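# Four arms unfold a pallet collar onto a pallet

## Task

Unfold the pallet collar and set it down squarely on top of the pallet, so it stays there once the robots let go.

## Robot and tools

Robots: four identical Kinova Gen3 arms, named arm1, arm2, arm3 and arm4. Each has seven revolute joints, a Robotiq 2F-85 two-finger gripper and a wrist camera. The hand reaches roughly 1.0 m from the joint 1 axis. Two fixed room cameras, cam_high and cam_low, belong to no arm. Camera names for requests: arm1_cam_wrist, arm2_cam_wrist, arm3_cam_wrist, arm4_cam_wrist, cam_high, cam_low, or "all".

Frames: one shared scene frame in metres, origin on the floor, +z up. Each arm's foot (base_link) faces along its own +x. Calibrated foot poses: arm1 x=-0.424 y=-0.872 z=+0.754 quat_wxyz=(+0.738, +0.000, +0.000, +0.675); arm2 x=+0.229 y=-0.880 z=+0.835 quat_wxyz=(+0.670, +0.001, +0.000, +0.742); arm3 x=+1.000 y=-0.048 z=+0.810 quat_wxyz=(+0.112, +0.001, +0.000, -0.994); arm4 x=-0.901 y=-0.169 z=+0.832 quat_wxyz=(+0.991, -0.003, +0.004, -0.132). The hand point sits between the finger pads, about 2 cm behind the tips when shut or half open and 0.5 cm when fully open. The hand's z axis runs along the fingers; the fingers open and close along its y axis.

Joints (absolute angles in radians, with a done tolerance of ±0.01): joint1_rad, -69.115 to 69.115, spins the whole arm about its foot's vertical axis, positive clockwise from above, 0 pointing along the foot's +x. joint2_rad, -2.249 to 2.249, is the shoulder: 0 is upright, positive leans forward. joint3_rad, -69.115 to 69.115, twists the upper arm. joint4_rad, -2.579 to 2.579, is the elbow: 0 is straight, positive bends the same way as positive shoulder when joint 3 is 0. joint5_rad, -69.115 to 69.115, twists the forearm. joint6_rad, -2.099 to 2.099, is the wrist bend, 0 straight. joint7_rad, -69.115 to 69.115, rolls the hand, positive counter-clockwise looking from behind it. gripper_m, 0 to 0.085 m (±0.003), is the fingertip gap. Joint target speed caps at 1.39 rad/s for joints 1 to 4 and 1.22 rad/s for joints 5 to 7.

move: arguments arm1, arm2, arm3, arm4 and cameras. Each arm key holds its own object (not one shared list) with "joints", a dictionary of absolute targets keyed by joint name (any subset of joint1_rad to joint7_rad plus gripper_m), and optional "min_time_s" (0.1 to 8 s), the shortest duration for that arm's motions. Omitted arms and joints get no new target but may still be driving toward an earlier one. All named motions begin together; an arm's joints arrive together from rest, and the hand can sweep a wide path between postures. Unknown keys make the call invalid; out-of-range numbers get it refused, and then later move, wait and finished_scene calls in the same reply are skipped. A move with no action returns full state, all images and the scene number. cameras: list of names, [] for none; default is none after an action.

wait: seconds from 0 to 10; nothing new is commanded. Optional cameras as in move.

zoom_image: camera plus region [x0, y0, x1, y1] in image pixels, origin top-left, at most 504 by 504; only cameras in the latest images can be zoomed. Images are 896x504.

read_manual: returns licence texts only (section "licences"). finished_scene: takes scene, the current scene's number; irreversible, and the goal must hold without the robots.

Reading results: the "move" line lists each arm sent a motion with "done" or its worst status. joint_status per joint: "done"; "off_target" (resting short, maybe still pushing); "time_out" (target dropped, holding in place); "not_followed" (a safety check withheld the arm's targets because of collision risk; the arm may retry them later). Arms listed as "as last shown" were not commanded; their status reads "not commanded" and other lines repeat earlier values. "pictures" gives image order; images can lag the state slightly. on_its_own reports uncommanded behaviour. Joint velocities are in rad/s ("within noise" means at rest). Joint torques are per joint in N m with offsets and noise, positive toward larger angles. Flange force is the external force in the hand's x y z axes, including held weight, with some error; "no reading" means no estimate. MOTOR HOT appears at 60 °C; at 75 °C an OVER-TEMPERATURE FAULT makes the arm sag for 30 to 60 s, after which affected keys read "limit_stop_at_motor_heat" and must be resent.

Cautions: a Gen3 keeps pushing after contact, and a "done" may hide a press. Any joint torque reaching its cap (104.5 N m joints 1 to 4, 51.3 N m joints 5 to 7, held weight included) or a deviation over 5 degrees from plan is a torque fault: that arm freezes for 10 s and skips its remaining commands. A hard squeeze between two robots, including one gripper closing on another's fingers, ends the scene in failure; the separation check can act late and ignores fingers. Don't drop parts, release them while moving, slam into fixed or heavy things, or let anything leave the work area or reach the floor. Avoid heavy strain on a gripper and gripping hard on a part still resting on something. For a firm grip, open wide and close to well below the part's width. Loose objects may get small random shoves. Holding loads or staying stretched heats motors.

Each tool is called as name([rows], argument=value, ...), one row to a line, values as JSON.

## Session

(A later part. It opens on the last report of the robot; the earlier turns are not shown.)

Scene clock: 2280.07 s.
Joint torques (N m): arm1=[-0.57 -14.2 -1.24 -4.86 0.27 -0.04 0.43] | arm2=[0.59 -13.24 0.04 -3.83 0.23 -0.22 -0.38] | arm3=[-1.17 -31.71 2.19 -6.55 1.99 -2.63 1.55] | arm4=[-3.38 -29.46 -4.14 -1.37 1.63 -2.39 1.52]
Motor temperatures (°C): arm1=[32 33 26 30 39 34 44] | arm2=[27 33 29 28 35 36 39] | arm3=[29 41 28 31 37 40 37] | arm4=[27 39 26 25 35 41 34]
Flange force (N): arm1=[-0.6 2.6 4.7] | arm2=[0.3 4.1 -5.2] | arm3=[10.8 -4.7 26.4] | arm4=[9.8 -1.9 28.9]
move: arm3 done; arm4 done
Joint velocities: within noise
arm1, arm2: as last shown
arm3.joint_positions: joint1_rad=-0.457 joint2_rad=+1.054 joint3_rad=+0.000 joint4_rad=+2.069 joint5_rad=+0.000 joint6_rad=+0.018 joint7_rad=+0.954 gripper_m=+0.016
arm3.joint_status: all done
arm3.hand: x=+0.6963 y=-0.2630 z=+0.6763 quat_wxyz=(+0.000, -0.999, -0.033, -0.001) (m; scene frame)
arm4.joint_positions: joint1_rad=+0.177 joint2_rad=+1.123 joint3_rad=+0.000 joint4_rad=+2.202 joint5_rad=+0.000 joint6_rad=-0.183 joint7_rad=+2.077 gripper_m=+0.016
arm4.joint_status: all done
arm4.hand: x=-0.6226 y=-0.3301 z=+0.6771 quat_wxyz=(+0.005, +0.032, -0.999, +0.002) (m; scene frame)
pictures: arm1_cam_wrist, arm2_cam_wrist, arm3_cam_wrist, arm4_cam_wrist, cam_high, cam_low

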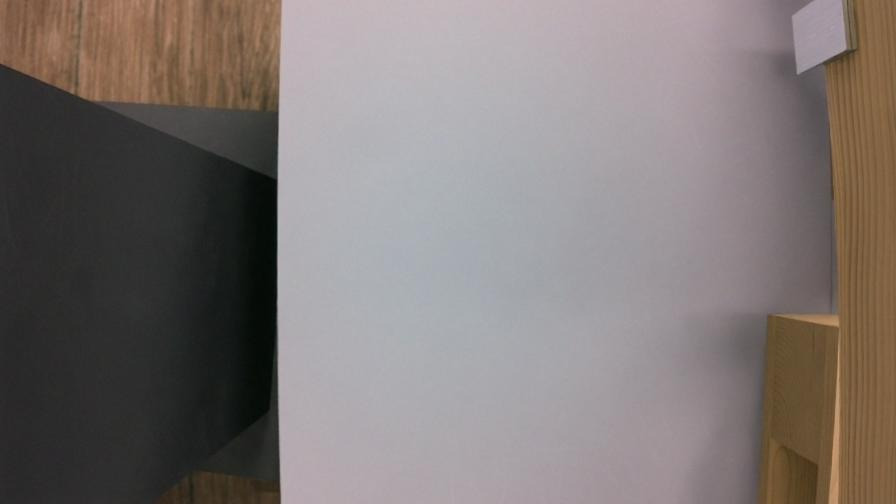

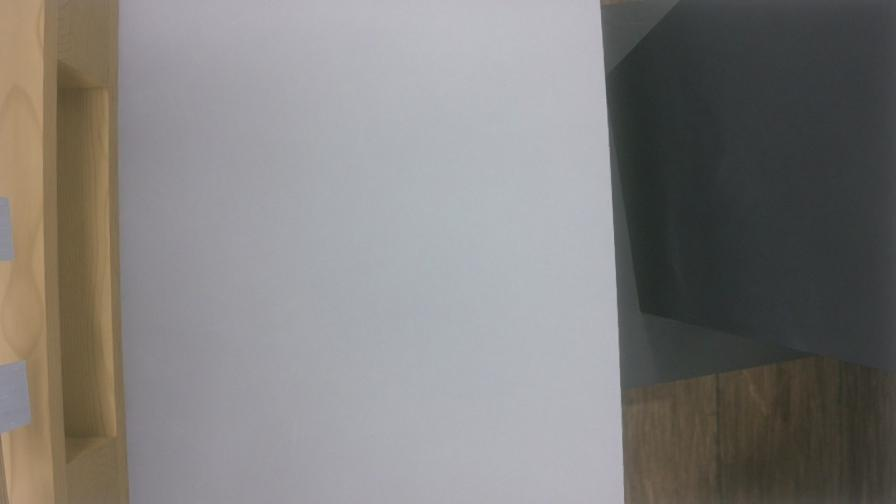

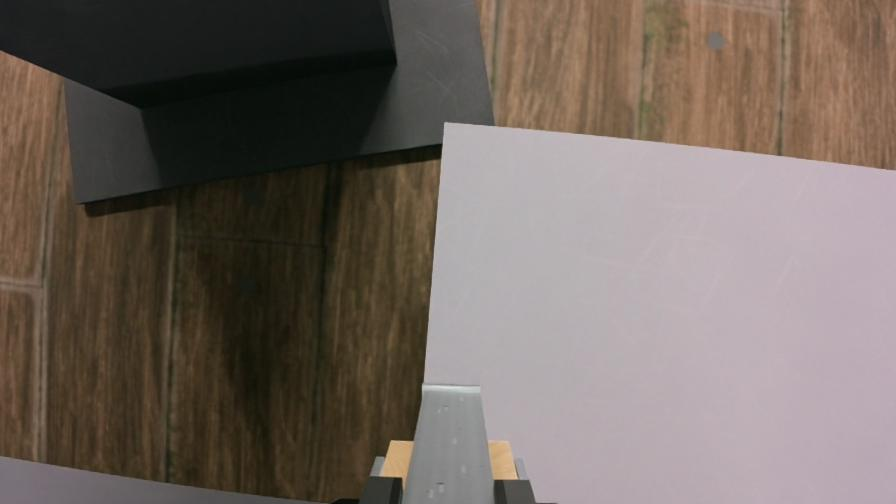

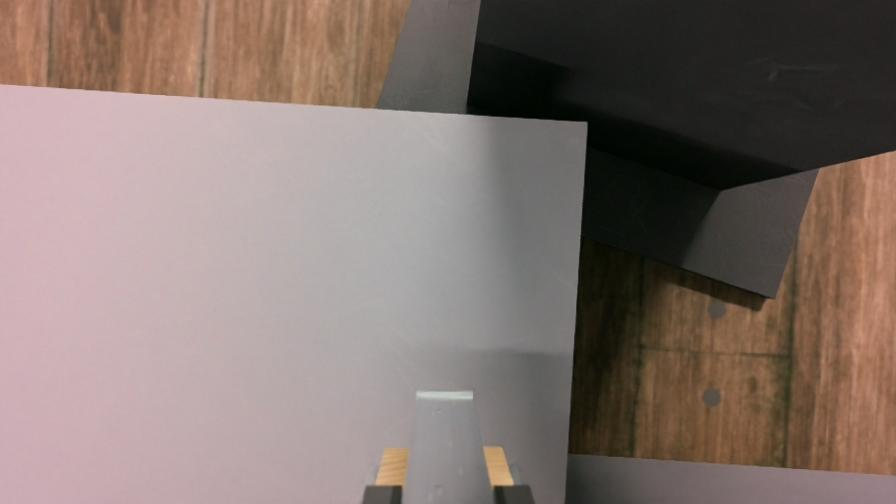

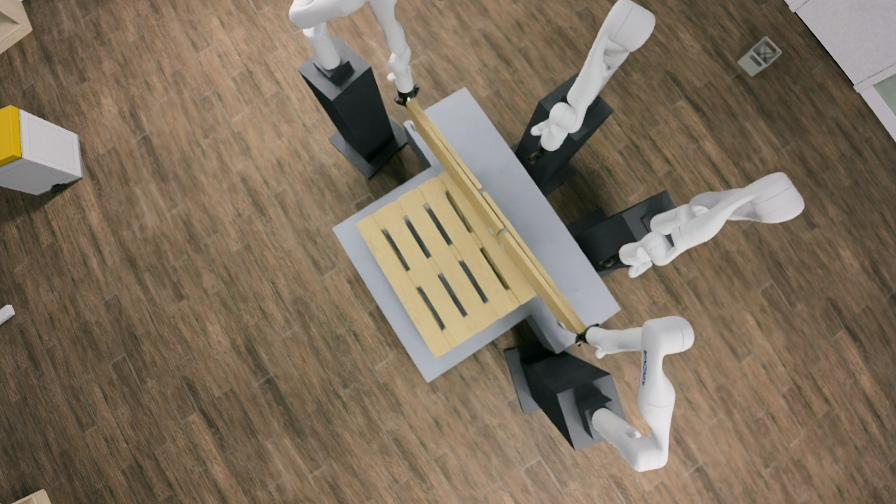

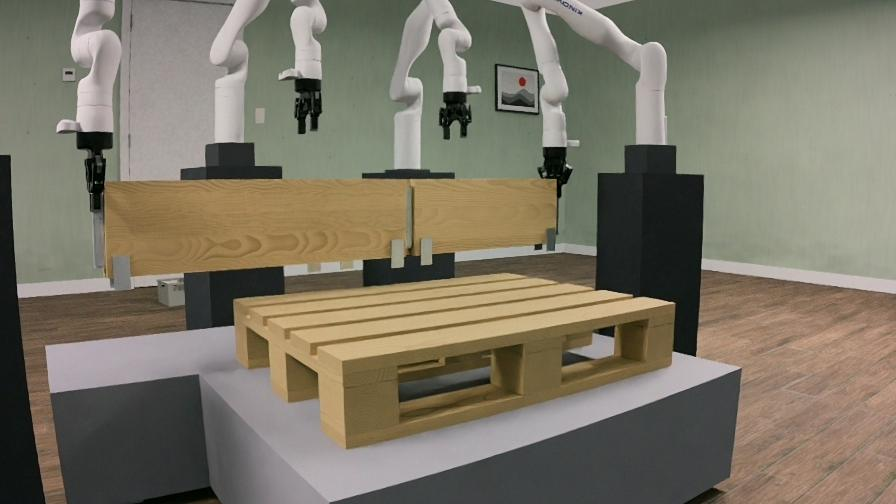

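move(arm3={"joints": {"joint7_rad": 0.8858}, "min_time_s": 1.5}, arm4={"joints": {"joint7_rad": 2.0094}, "min_time_s": 1.5}, cameras=["cam_high", "cam_low", "arm3_cam_wrist"])

zoom_image(camera="cam_high", region=[455, 165, 535, 245])

zoom_image(camera="arm3_cam_wrist", region=[330, 360, 580, 504])

Scene clock: 2395.70 s.
Joint torques (N m): arm1=[-0.55 -14.19 -1.27 -4.82 0.22 -0.06 0.41] | arm2=[0.61 -13.28 0.03 -3.82 0.22 -0.23 -0.33] | arm3=[0.98 -29.44 2.8 -2.42 -0.19 -0.9 -0.79] | arm4=[1.43 -27.1 0.17 1.56 -1.21 -0.74 -1.15]
Motor temperatures (°C): arm1=[31 33 26 29 39 34 44] | arm2=[27 33 29 28 35 36 39] | arm3=[29 39 28 31 37 40 37] | arm4=[27 39 26 25 35 41 34]
Flange force (N): arm1=[-0.6 2.8 4.6] | arm2=[0.2 4.1 -5.2] | arm3=[4.0 -1.2 27.2] | arm4=[3.0 1.5 28.3]
move: arm3 done; arm4 done
Joint velocities: within noise
arm1.joint_positions: joint1_rad=-0.092 joint2_rad=+0.383 joint3_rad=+0.000 joint4_rad=+2.207 joint5_rad=+0.000 joint6_rad=+0.551 joint7_rad=-0.026 gripper_m=+0.085
arm1.joint_status: not commanded
arm1.hand: x=-0.3996 y=-0.5499 z=+0.8494 quat_wxyz=(+0.000, -0.011, -1.000, +0.000) (m; scene frame)
arm2.joint_positions: joint1_rad=-0.341 joint2_rad=+0.636 joint3_rad=+0.000 joint4_rad=+2.170 joint5_rad=+0.000 joint6_rad=+0.335 joint7_rad=+2.676 gripper_m=+0.085
arm2.joint_status: not commanded
arm2.hand: x=+0.0999 y=-0.5504 z=+0.8511 quat_wxyz=(-0.001, +1.000, -0.011, -0.001) (m; scene frame)
arm3.joint_positions: joint1_rad=-0.457 joint2_rad=+1.054 joint3_rad=+0.000 joint4_rad=+2.069 joint5_rad=+0.000 joint6_rad=+0.018 joint7_rad=+0.886 gripper_m=+0.016
arm3.joint_status: all done
arm3.hand: x=+0.6963 y=-0.2630 z=+0.6763 quat_wxyz=(+0.000, -1.000, +0.001, -0.001) (m; scene frame)
arm4.joint_positions: joint1_rad=+0.177 joint2_rad=+1.123 joint3_rad=+0.000 joint4_rad=+2.202 joint5_rad=+0.000 joint6_rad=-0.183 joint7_rad=+2.009 gripper_m=+0.016
arm4.joint_status: all done
arm4.hand: x=-0.6227 y=-0.3301 z=+0.6770 quat_wxyz=(+0.005, -0.002, -1.000, +0.002) (m; scene frame)
pictures: arm3_cam_wrist, cam_high, cam_low

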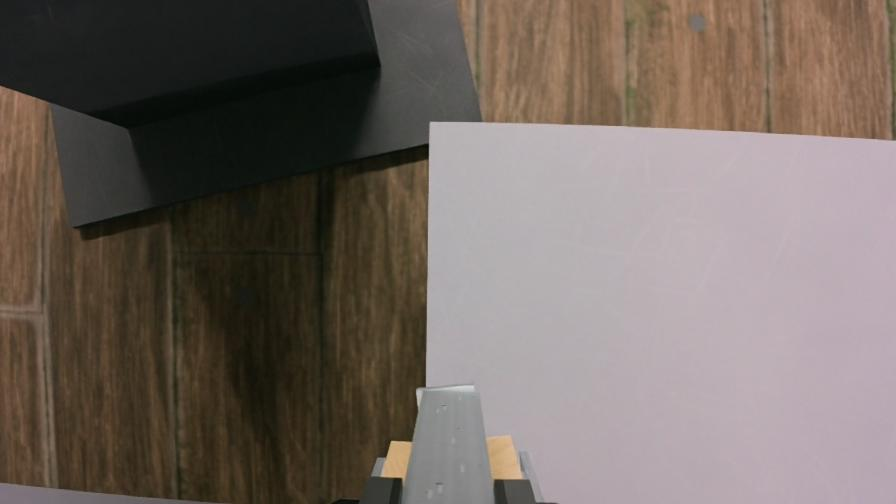

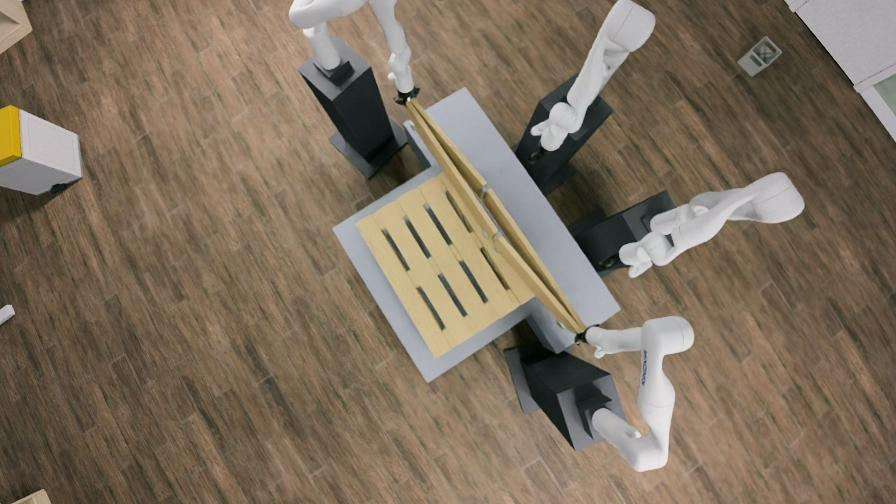

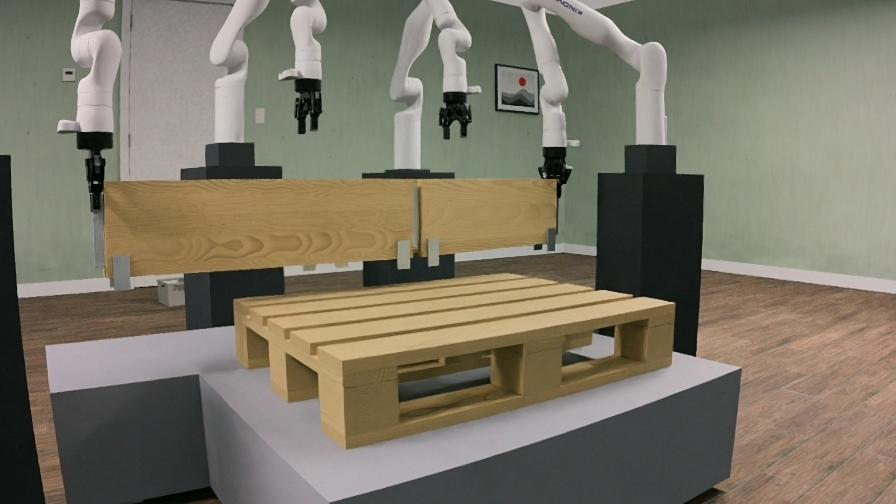

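Scaled by 6.300 from the camera's 896x504 image, which has a finer 1280x720 frame.

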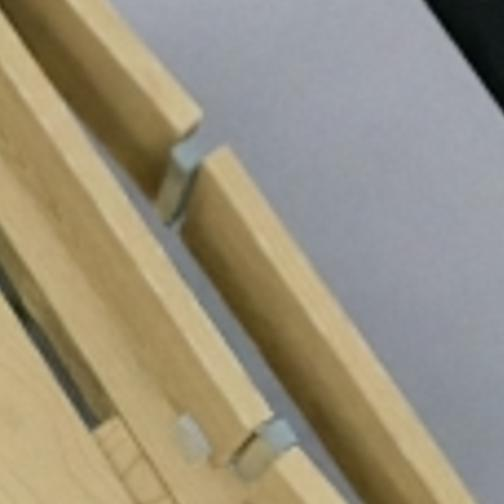

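Scaled by 2.016 from the camera's 896x504 image, which has a finer 1280x720 frame.

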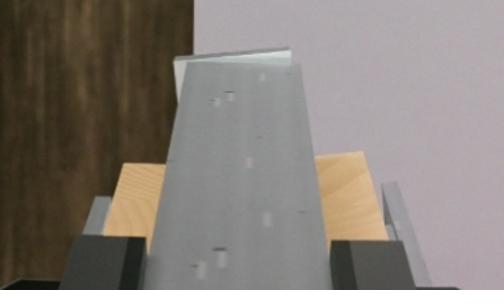

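move(arm1={"joints": {"joint1_rad": -0.0028, "joint2_rad": 0.816, "joint3_rad": 0, "joint4_rad": 1.5111, "joint5_rad": 0, "joint6_rad": 0.8145, "joint7_rad": 0.0829, "gripper_m": 0.036}, "min_time_s": 2}, arm2={"joints": {"joint1_rad": -0.3478, "joint2_rad": 1.0389, "joint3_rad": 0, "joint4_rad": 1.3153, "joint5_rad": 0, "joint6_rad": 0.7874, "joint7_rad": 2.6883, "gripper_m": 0.036}, "min_time_s": 2}, cameras=["arm1_cam_wrist", "arm2_cam_wrist", "cam_high", "cam_low"])

zoom_image(camera="cam_high", region=[440, 160, 600, 320])

zoom_image(camera="cam_low", region=[260, 60, 600, 290])

Scene clock: 2540.23 s.
Joint torques (N m): arm1=[-0.59 -23 -1.07 -6.66 0.22 -0.05 0.38] | arm2=[0.65 -21.87 0.2 -7.16 0.21 -0.28 -0.31] | arm3=[1 -29.42 2.81 -2.46 -0.12 -0.93 -0.75] | arm4=[1.47 -27.07 0.09 1.5 -1.19 -0.73 -1.13]
Motor temperatures (°C): arm1=[31 33 26 29 39 34 43] | arm2=[27 33 29 27 35 36 39] | arm3=[29 38 28 30 37 40 36] | arm4=[27 40 26 24 35 41 34]
Flange force (N): arm1=[-0.6 2.6 2.7] | arm2=[1.7 5.9 -4.0] | arm3=[4.1 -1.1 27.0] | arm4=[3.1 1.8 28.2]
move: arm1 done; arm2 done
Joint velocities: within noise
arm1.joint_positions: joint1_rad=-0.003 joint2_rad=+0.816 joint3_rad=+0.000 joint4_rad=+1.511 joint5_rad=+0.000 joint6_rad=+0.814 joint7_rad=+0.083 gripper_m=+0.036
arm1.joint_status: all done
arm1.hand: x=-0.3527 y=-0.3409 z=+0.7995 quat_wxyz=(+0.000, -0.002, -1.000, +0.000) (m; scene frame)
arm2.joint_positions: joint1_rad=-0.348 joint2_rad=+1.039 joint3_rad=+0.000 joint4_rad=+1.315 joint5_rad=+0.000 joint6_rad=+0.787 joint7_rad=+2.688 gripper_m=+0.036
arm2.joint_status: all done
arm2.hand: x=-0.0033 y=-0.3424 z=+0.8018 quat_wxyz=(-0.001, +1.000, -0.001, -0.001) (m; scene frame)
arm3, arm4: as last shown
arm3.hand: x=+0.6964 y=-0.2630 z=+0.6763 quat_wxyz=(+0.000, -1.000, +0.001, -0.001) (m; scene frame)
arm4.hand: x=-0.6226 y=-0.3302 z=+0.6770 quat_wxyz=(+0.005, -0.002, -1.000, +0.002) (m; scene frame)
pictures: arm1_cam_wrist, arm2_cam_wrist, cam_high, cam_low

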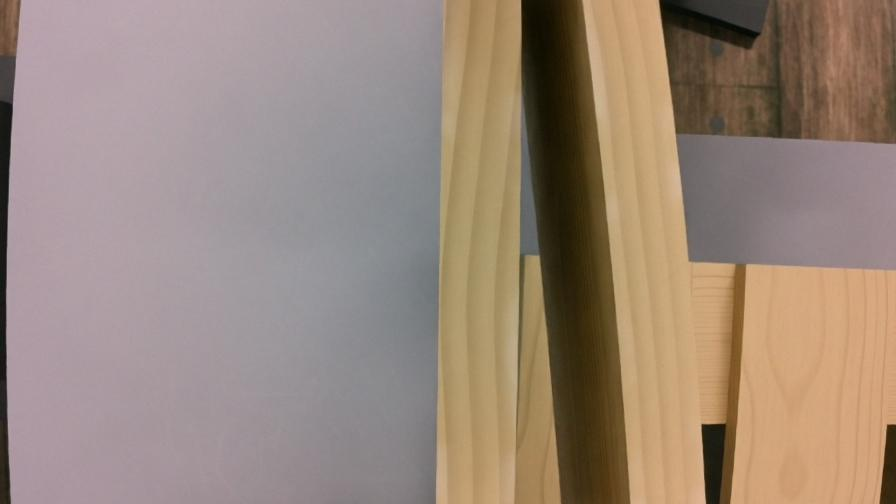

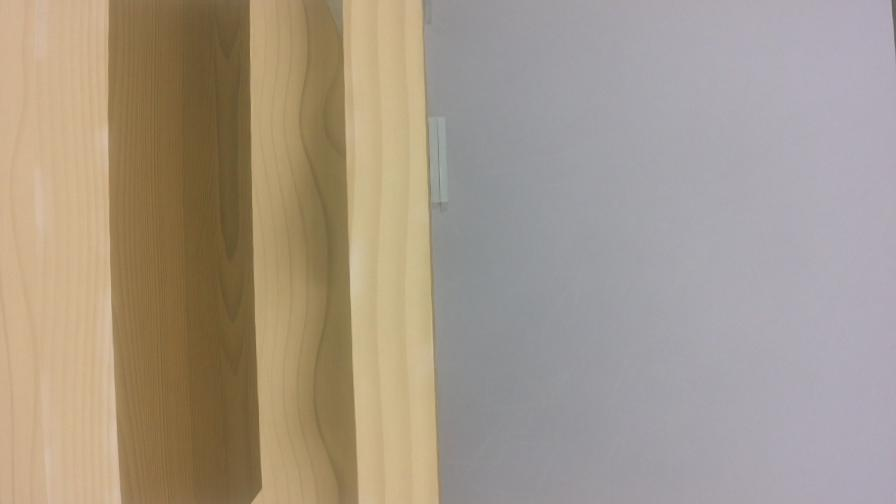

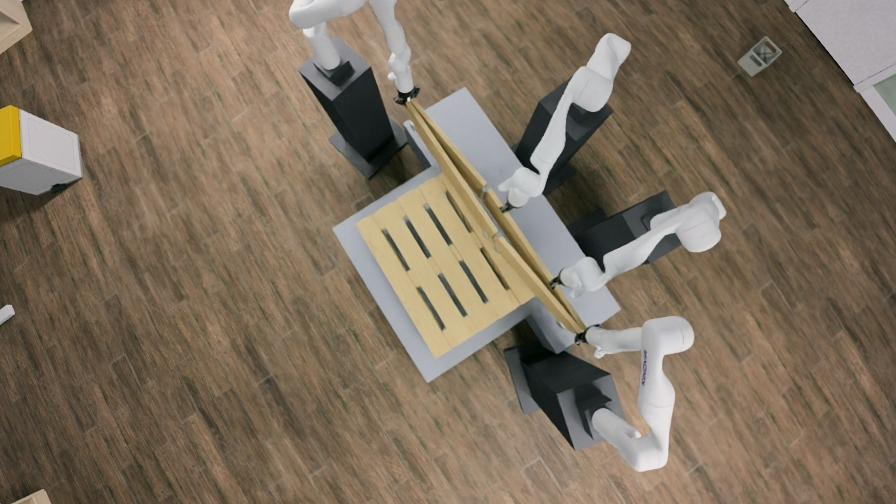

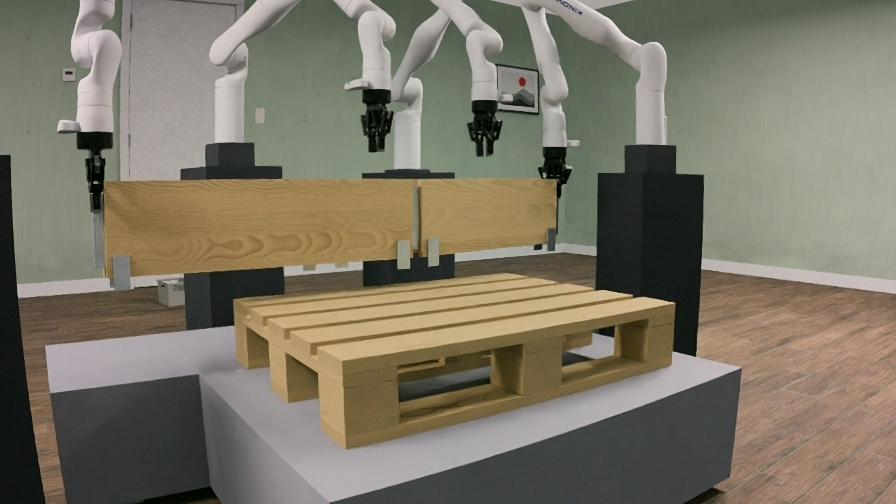

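Scaled by 3.150 from the camera's 896x504 image, which has a finer 1280x720 frame.

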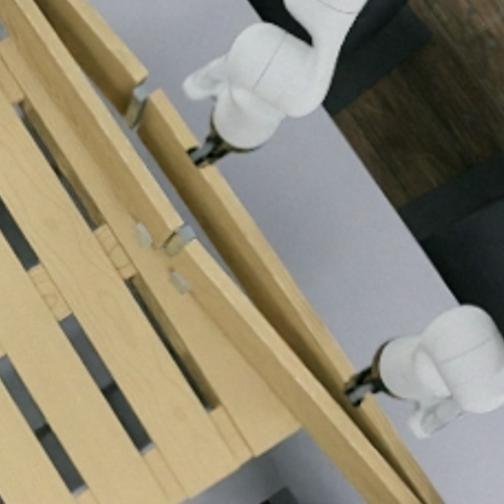

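Scaled by 1.482 from the camera's 896x504 image, which has a finer 1280x720 frame.

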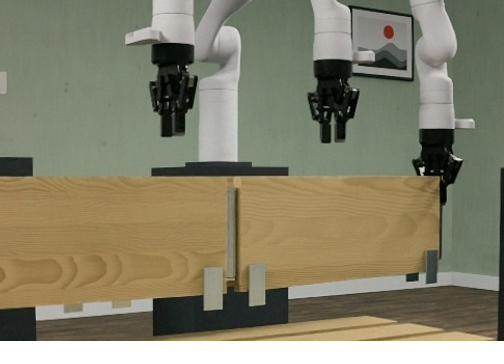

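move(arm1={"joints": {"joint1_rad": -0.0035, "joint2_rad": 1.0123, "joint3_rad": 0, "joint4_rad": 1.5068, "joint5_rad": 0, "joint6_rad": 0.6225, "joint7_rad": 0.0946}, "min_time_s": 2}, arm2={"joints": {"joint1_rad": -0.3412, "joint2_rad": 1.2482, "joint3_rad": 0, "joint4_rad": 1.2259, "joint5_rad": 0, "joint6_rad": 0.6675, "joint7_rad": 2.7074}, "min_time_s": 2}, cameras=["arm1_cam_wrist", "arm2_cam_wrist", "cam_high", "cam_low"])

zoom_image(camera="cam_high", region=[440, 160, 600, 320])

zoom_image(camera="cam_low", region=[300, 80, 560, 220])

Scene clock: 2593.90 s.
Joint torques (N m): arm1=[-0.55 -23.09 -0.99 -5.13 0.22 -0.07 0.38] | arm2=[0.57 -22.83 0.3 -6.3 0.23 -0.22 -0.32] | arm3=[0.77 -29.44 2.65 -2.29 -0.13 -0.78 -0.7] | arm4=[1.6 -27.44 0.37 1.88 -1.19 -0.66 -1.12]
Motor temperatures (°C): arm1=[31 33 26 30 39 34 43] | arm2=[27 33 29 28 35 36 39] | arm3=[29 37 28 30 37 40 36] | arm4=[27 41 26 24 35 41 34]
Flange force (N): arm1=[-0.3 1.6 1.2] | arm2=[1.6 5.5 -4.9] | arm3=[3.7 -1.5 27.5] | arm4=[2.3 1.8 29.8]
move: arm1 done; arm2 done
Joint velocities: within noise
arm1.joint_positions: joint1_rad=-0.004 joint2_rad=+1.012 joint3_rad=+0.000 joint4_rad=+1.507 joint5_rad=+0.000 joint6_rad=+0.623 joint7_rad=+0.095 gripper_m=+0.036
arm1.joint_status: all done
arm1.hand: x=-0.3527 y=-0.3359 z=+0.6945 quat_wxyz=(+0.000, +0.005, -1.000, +0.000) (m; scene frame)
arm2.joint_positions: joint1_rad=-0.341 joint2_rad=+1.248 joint3_rad=+0.000 joint4_rad=+1.226 joint5_rad=+0.000 joint6_rad=+0.667 joint7_rad=+2.707 gripper_m=+0.036
arm2.joint_status: all done
arm2.hand: x=-0.0036 y=-0.3331 z=+0.6967 quat_wxyz=(-0.001, +1.000, +0.005, -0.001) (m; scene frame)
arm3, arm4: as last shown
pictures: arm1_cam_wrist, arm2_cam_wrist, cam_high, cam_low

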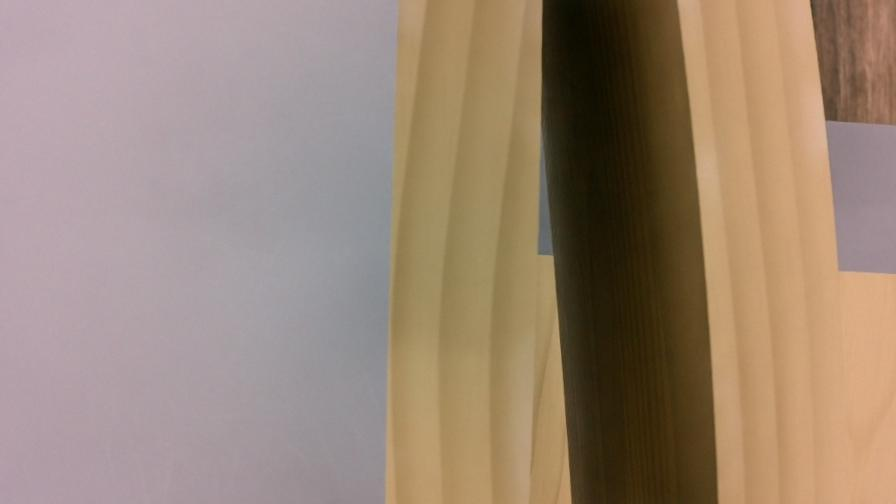

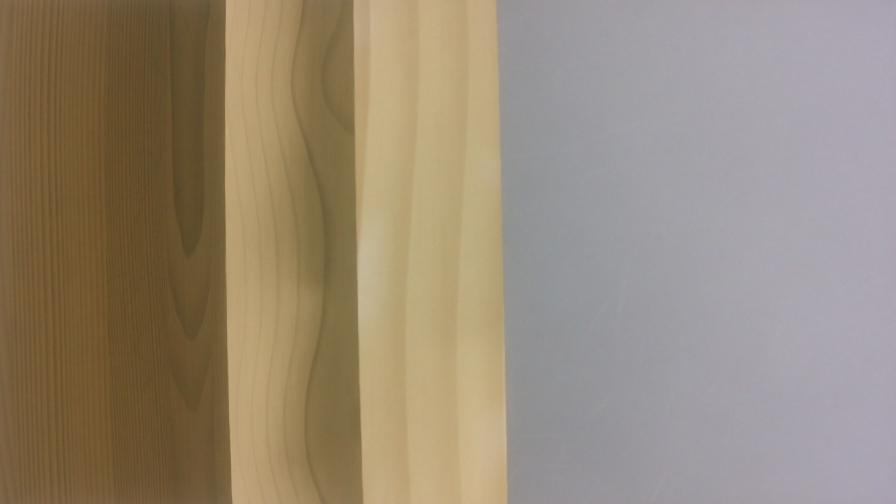

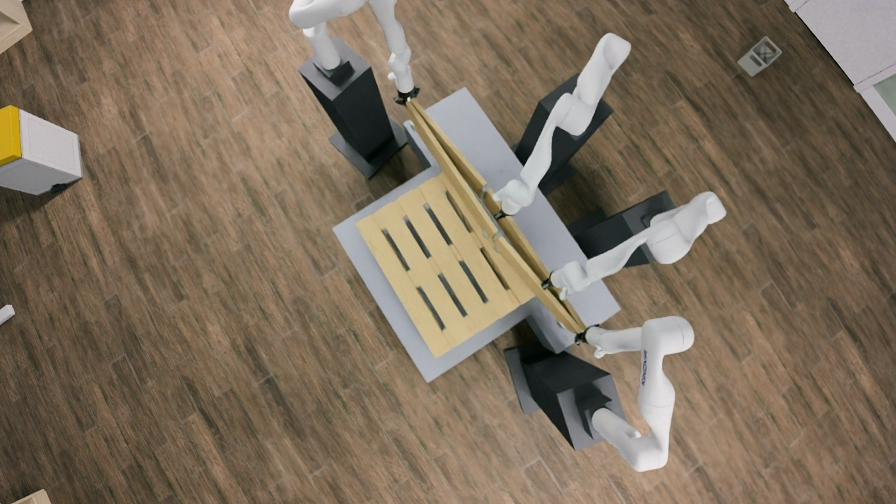

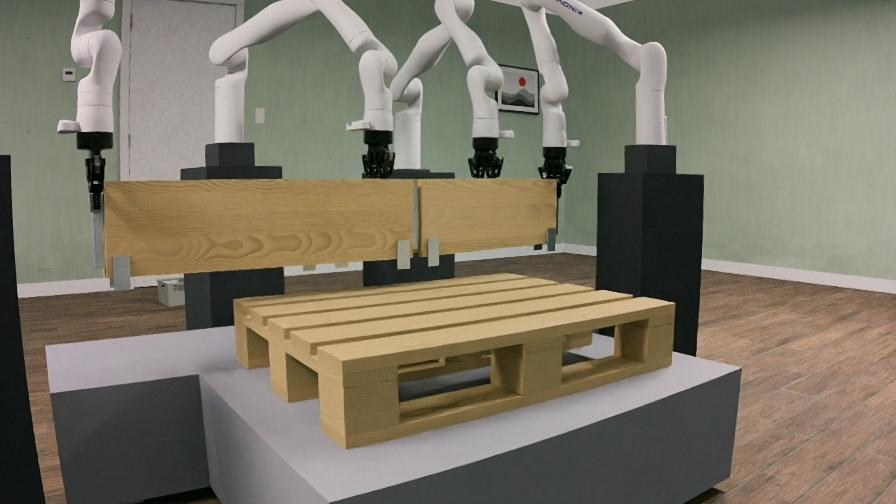

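Scaled by 3.150 from the camera's 896x504 image, which has a finer 1280x720 frame.

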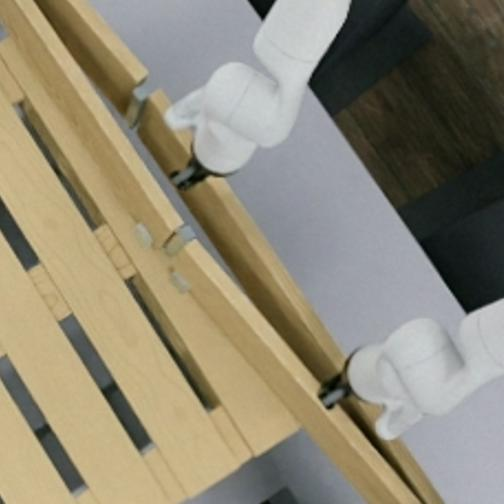

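Scaled by 1.938 from the camera's 896x504 image, which has a finer 1280x720 frame.

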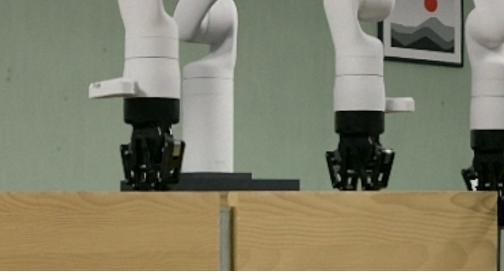

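move(arm1={"joints": {"gripper_m": 0.0}}, arm2={"joints": {"gripper_m": 0.0}}, cameras=["arm1_cam_wrist", "arm2_cam_wrist"])

Scene clock: 2611.87 s.
Joint torques (N m): arm1=[-1.61 -22.6 -1.81 -10.74 0.63 -4.3 0.95] | arm2=[0.16 -22.61 0.34 -3.77 0.48 1.23 -0.1] | arm3=[0.78 -30.24 2.27 -3.05 -0.06 -1.41 -0.6] | arm4=[3.52 -29.23 3.86 2.16 -1.49 -0.68 -0.95]
Motor temperatures (°C): arm1=[31 33 26 30 39 34 43] | arm2=[27 33 29 28 34 36 39] | arm3=[29 37 28 30 37 40 36] | arm4=[27 42 26 24 35 41 34]
Flange force (N): arm1=[0.5 -10.6 -8.3] | arm2=[-0.8 -1.1 -1.5] | arm3=[4.2 -1.5 27.8] | arm4=[-0.3 7.6 35.3]
move: arm1 off_target; arm2 off_target
Joint velocities: within noise
arm1.joint_positions: joint1_rad=-0.004 joint2_rad=+1.012 joint3_rad=+0.000 joint4_rad=+1.507 joint5_rad=+0.000 joint6_rad=+0.623 joint7_rad=+0.095 gripper_m=+0.018
arm1.joint_status: gripper_m off_target (ended at +0.018, target +0.000)
arm1.hand: x=-0.3527 y=-0.3359 z=+0.6945 quat_wxyz=(+0.000, +0.005, -1.000, +0.000) (m; scene frame)
arm2.joint_positions: joint1_rad=-0.341 joint2_rad=+1.248 joint3_rad=+0.000 joint4_rad=+1.226 joint5_rad=+0.000 joint6_rad=+0.667 joint7_rad=+2.707 gripper_m=+0.018
arm2.joint_status: gripper_m off_target (ended at +0.018, target +0.000)
arm2.hand: x=-0.0036 y=-0.3331 z=+0.6967 quat_wxyz=(-0.001, +1.000, +0.005, -0.001) (m; scene frame)
arm3, arm4: as last shown
arm4.hand: x=-0.6226 y=-0.3301 z=+0.6770 quat_wxyz=(+0.005, -0.002, -1.000, +0.002) (m; scene frame)
pictures: arm1_cam_wrist, arm2_cam_wrist

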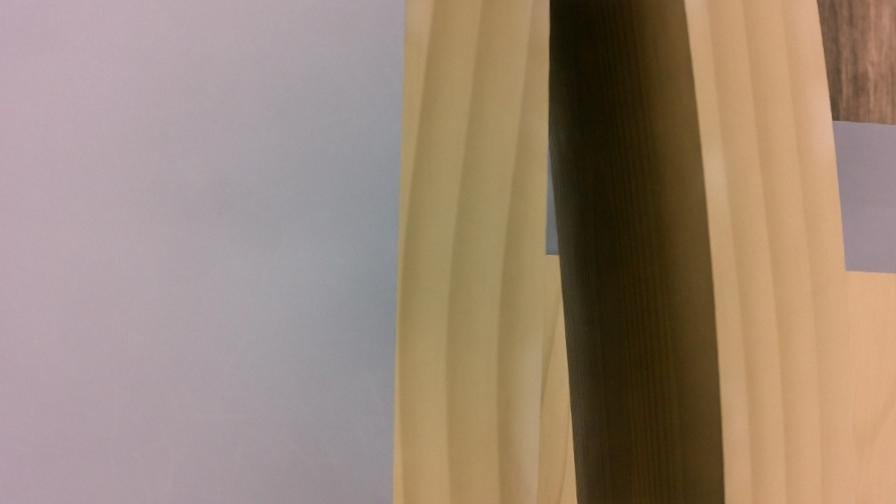

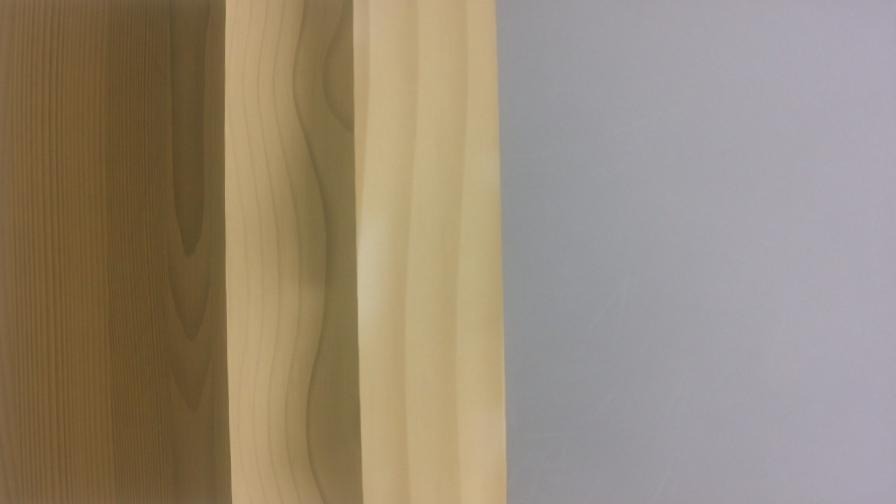

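move(arm3={"joints": {"gripper_m": 0.06}})

move(arm3={"joints": {"joint1_rad": -0.4571, "joint2_rad": 0.7197, "joint3_rad": 0, "joint4_rad": 2.1174, "joint5_rad": 0, "joint6_rad": 0.3044, "joint7_rad": 0.8858}, "min_time_s": 1.5})

move(arm3={"joints": {"joint1_rad": -0.2351, "joint2_rad": 1.0485, "joint3_rad": 0, "joint4_rad": 1.1851, "joint5_rad": 0, "joint6_rad": 0.908, "joint7_rad": 1.2257, "gripper_m": 0.036}, "min_time_s": 2}, cameras=["all"])

zoom_image(camera="cam_high", region=[390, 80, 550, 240])

Scene clock: 2686.97 s.
Joint torques (N m): arm1=[-2.3 -36.71 -1.13 -18.15 1.55 -6.53 1.46] | arm2=[7.26 -55.74 9.65 -11.16 3.97 4.07 0.5] | arm3=[5.06 -23.68 8.62 -13.6 -0.18 -6.03 -0.83] | arm4=[1.56 -16.84 0.21 -5.65 -0.34 -3.18 -0.24]
Motor temperatures (°C): arm1=[31 34 26 30 39 34 43] | arm2=[27 35 28 28 34 36 39] | arm3=[29 37 28 30 36 40 36] | arm4=[27 43 26 24 35 41 34]
Flange force (N): arm1=[0.8 -15.3 13.4] | arm2=[-15.4 -2.5 60.5] | arm3=[27.1 -4.3 -7.8] | arm4=[8.3 8.2 -14.1]
move: arm3 done
TORQUE WARNING: arm2's joint2_rad reached its warning level (56.7 N m). A warning alone does not stop the arm.
Joint velocities: within noise
arm1, arm4: as last shown
arm1.joint_positions: joint1_rad=-0.003 joint2_rad=+1.012 joint3_rad=+0.000 joint4_rad=+1.507 joint5_rad=+0.000 joint6_rad=+0.623 joint7_rad=+0.095 gripper_m=+0.018
arm2.joint_positions: joint1_rad=-0.341 joint2_rad=+1.250 joint3_rad=+0.000 joint4_rad=+1.226 joint5_rad=+0.000 joint6_rad=+0.667 joint7_rad=+2.707 gripper_m=+0.018
arm2.joint_status: not commanded
arm2.hand: x=-0.0032 y=-0.3339 z=+0.6955 quat_wxyz=(+0.000, +1.000, +0.005, -0.001) (m; scene frame)
arm3.joint_positions: joint1_rad=-0.457 joint2_rad=+1.054 joint3_rad=+0.000 joint4_rad=+2.069 joint5_rad=+0.000 joint6_rad=+0.018 joint7_rad=+0.886 gripper_m=+0.060
arm3.joint_status: all done
arm3.hand: x=+0.6964 y=-0.2630 z=+0.6763 quat_wxyz=(+0.000, -1.000, +0.001, -0.001) (m; scene frame)
arm4.hand: x=-0.6227 y=-0.3301 z=+0.6771 quat_wxyz=(+0.005, -0.002, -1.000, +0.002) (m; scene frame)
pictures: none

Scene clock: 2688.80 s.
Joint torques (N m): arm1=[-4.56 -30.98 -4.07 -15.74 0.22 -6.15 1.06] | arm2=[0.91 -53.15 2.53 -12.31 1.5 2.54 0.19] | arm3=[-0.73 -15.96 0.23 -3.4 0.45 0.1 -0.01] | arm4=[3.35 -17.11 3.01 -0.07 -0.91 -0.75 -0.48]
Motor temperatures (°C): arm1=[31 34 26 30 39 34 43] | arm2=[27 36 28 28 34 36 39] | arm3=[29 37 28 30 36 40 36] | arm4=[27 43 26 24 35 41 34]
Flange force (N): arm1=[-4.2 -14.8 3.5] | arm2=[-3.5 -3.0 52.7] | arm3=[1.1 -2.9 -0.5] | arm4=[-0.8 8.5 -2.5]
move: arm3 done
TORQUE WARNING: arm2's joint2_rad reached its warning level (56.7 N m). A warning alone does not stop the arm.
Joint velocities: within noise
arm1, arm4: as last shown
arm1.joint_positions: joint1_rad=-0.004 joint2_rad=+1.012 joint3_rad=+0.000 joint4_rad=+1.507 joint5_rad=+0.000 joint6_rad=+0.623 joint7_rad=+0.095 gripper_m=+0.018
arm2.joint_positions: joint1_rad=-0.341 joint2_rad=+1.248 joint3_rad=+0.000 joint4_rad=+1.226 joint5_rad=+0.000 joint6_rad=+0.667 joint7_rad=+2.707 gripper_m=+0.018
arm2.joint_status: not commanded
arm2.hand: x=-0.0036 y=-0.3331 z=+0.6967 quat_wxyz=(-0.001, +1.000, +0.005, -0.001) (m; scene frame)
arm3.joint_positions: joint1_rad=-0.457 joint2_rad=+0.720 joint3_rad=+0.000 joint4_rad=+2.117 joint5_rad=+0.000 joint6_rad=+0.304 joint7_rad=+0.886 gripper_m=+0.060
arm3.joint_status: all done
arm3.hand: x=+0.6961 y=-0.2630 z=+0.7993 quat_wxyz=(+0.000, -1.000, +0.001, -0.001) (m; scene frame)
arm4.hand: x=-0.6226 y=-0.3302 z=+0.6770 quat_wxyz=(+0.005, -0.002, -1.000, +0.002) (m; scene frame)
pictures: none

Scene clock: 2691.13 s.
Joint torques (N m): arm1=[-4.6 -30.96 -4.08 -15.63 0.24 -6.13 1.11] | arm2=[0.93 -53.23 2.61 -12.38 1.5 2.5 0.17] | arm3=[-0.71 -24.2 0.33 -7.7 0.45 0.15 -0.03] | arm4=[3.29 -17.17 3.05 -0.04 -0.81 -0.76 -0.45]
Motor temperatures (°C): arm1=[31 34 26 30 39 34 43] | arm2=[27 36 28 28 34 36 39] | arm3=[29 37 28 30 36 40 36] | arm4=[27 43 26 24 35 41 34]
Flange force (N): arm1=[-4.2 -14.5 3.6] | arm2=[-3.5 -2.9 52.8] | arm3=[4.0 -2.4 -1.0] | arm4=[-0.9 8.5 -2.3]
move: arm3 done
Joint velocities: within noise
arm1, arm2, arm4: as last shown
arm3.joint_positions: joint1_rad=-0.235 joint2_rad=+1.048 joint3_rad=+0.000 joint4_rad=+1.185 joint5_rad=+0.000 joint6_rad=+0.908 joint7_rad=+1.226 gripper_m=+0.036
arm3.joint_status: all done
arm3.hand: x=+0.4405 y=-0.2978 z=+0.7988 quat_wxyz=(+0.000, -0.998, -0.058, -0.001) (m; scene frame)
pictures: arm1_cam_wrist, arm2_cam_wrist, arm3_cam_wrist, arm4_cam_wrist, cam_high, cam_low

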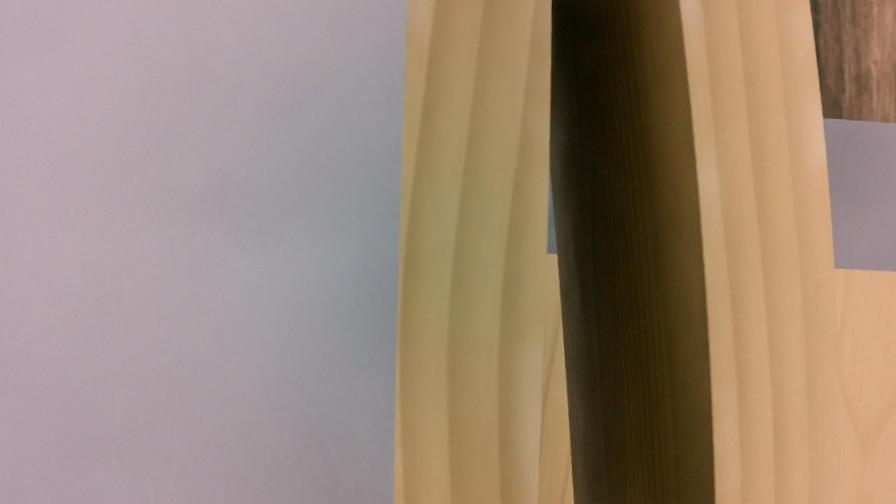

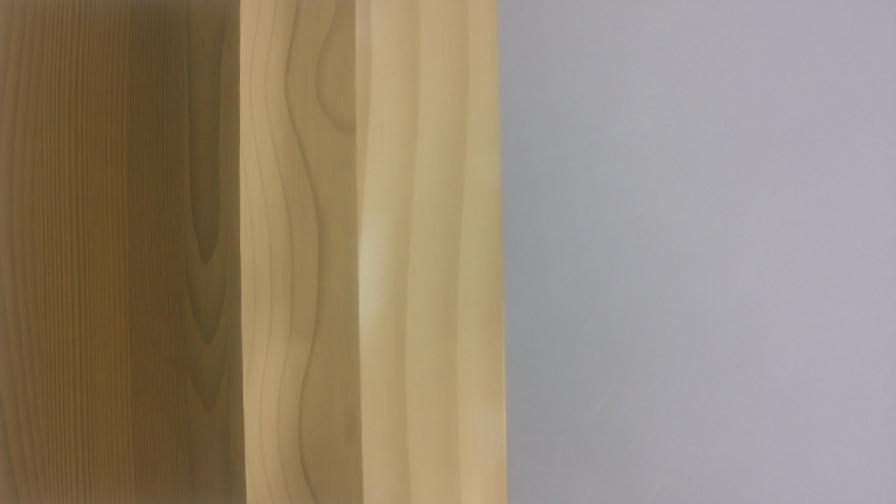

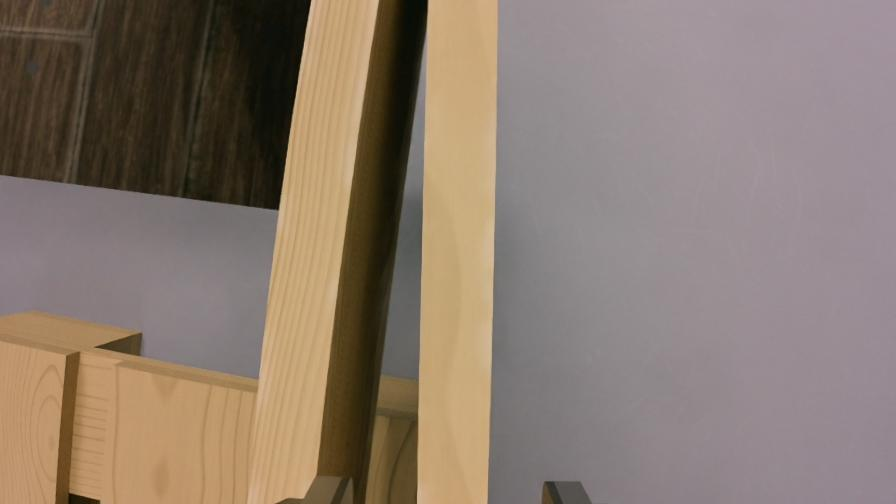

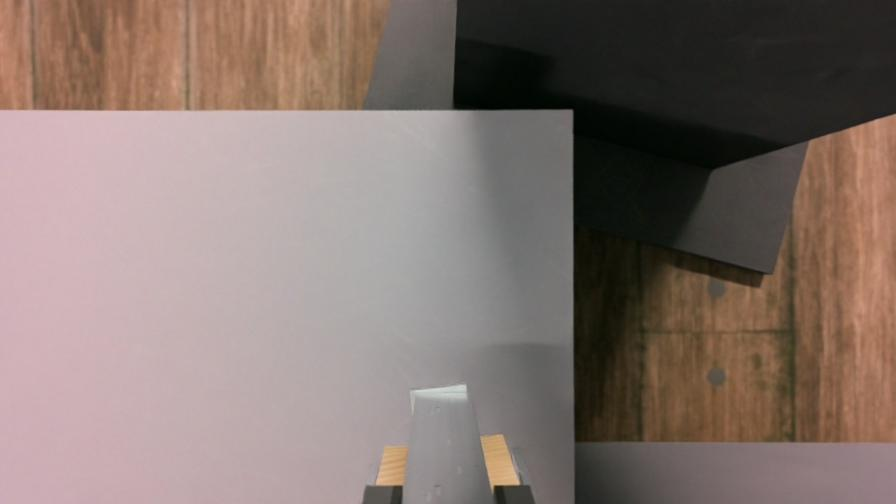

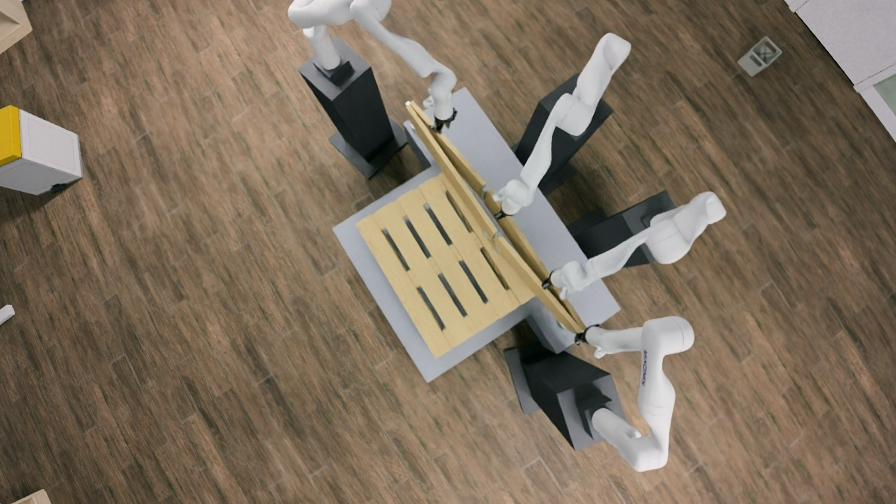

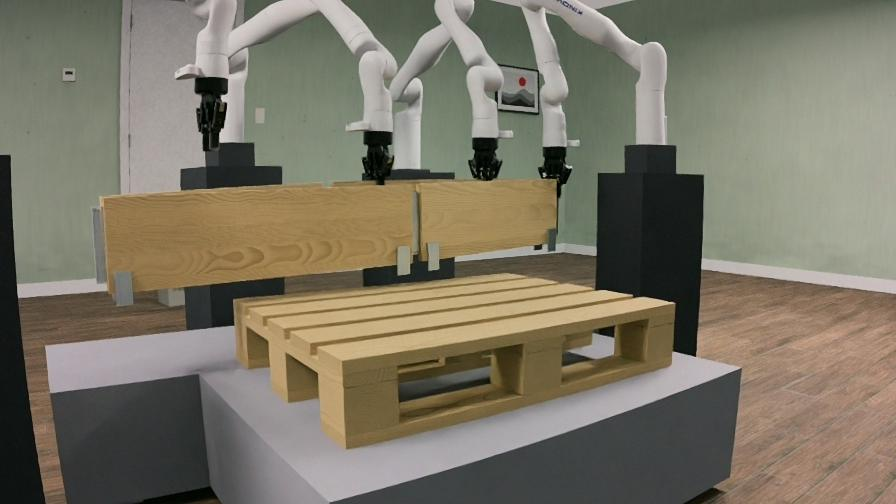

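Scaled by 3.150 from the camera's 896x504 image, which has a finer 1280x720 frame.

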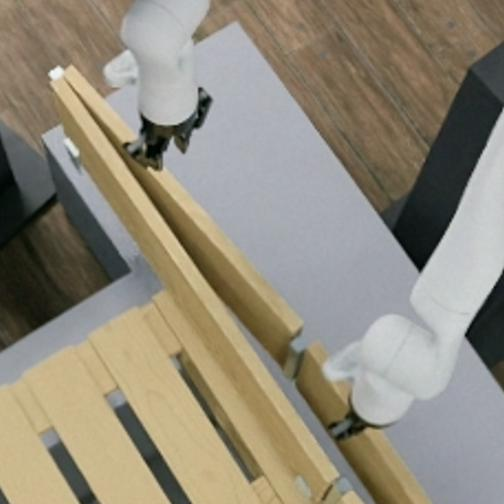

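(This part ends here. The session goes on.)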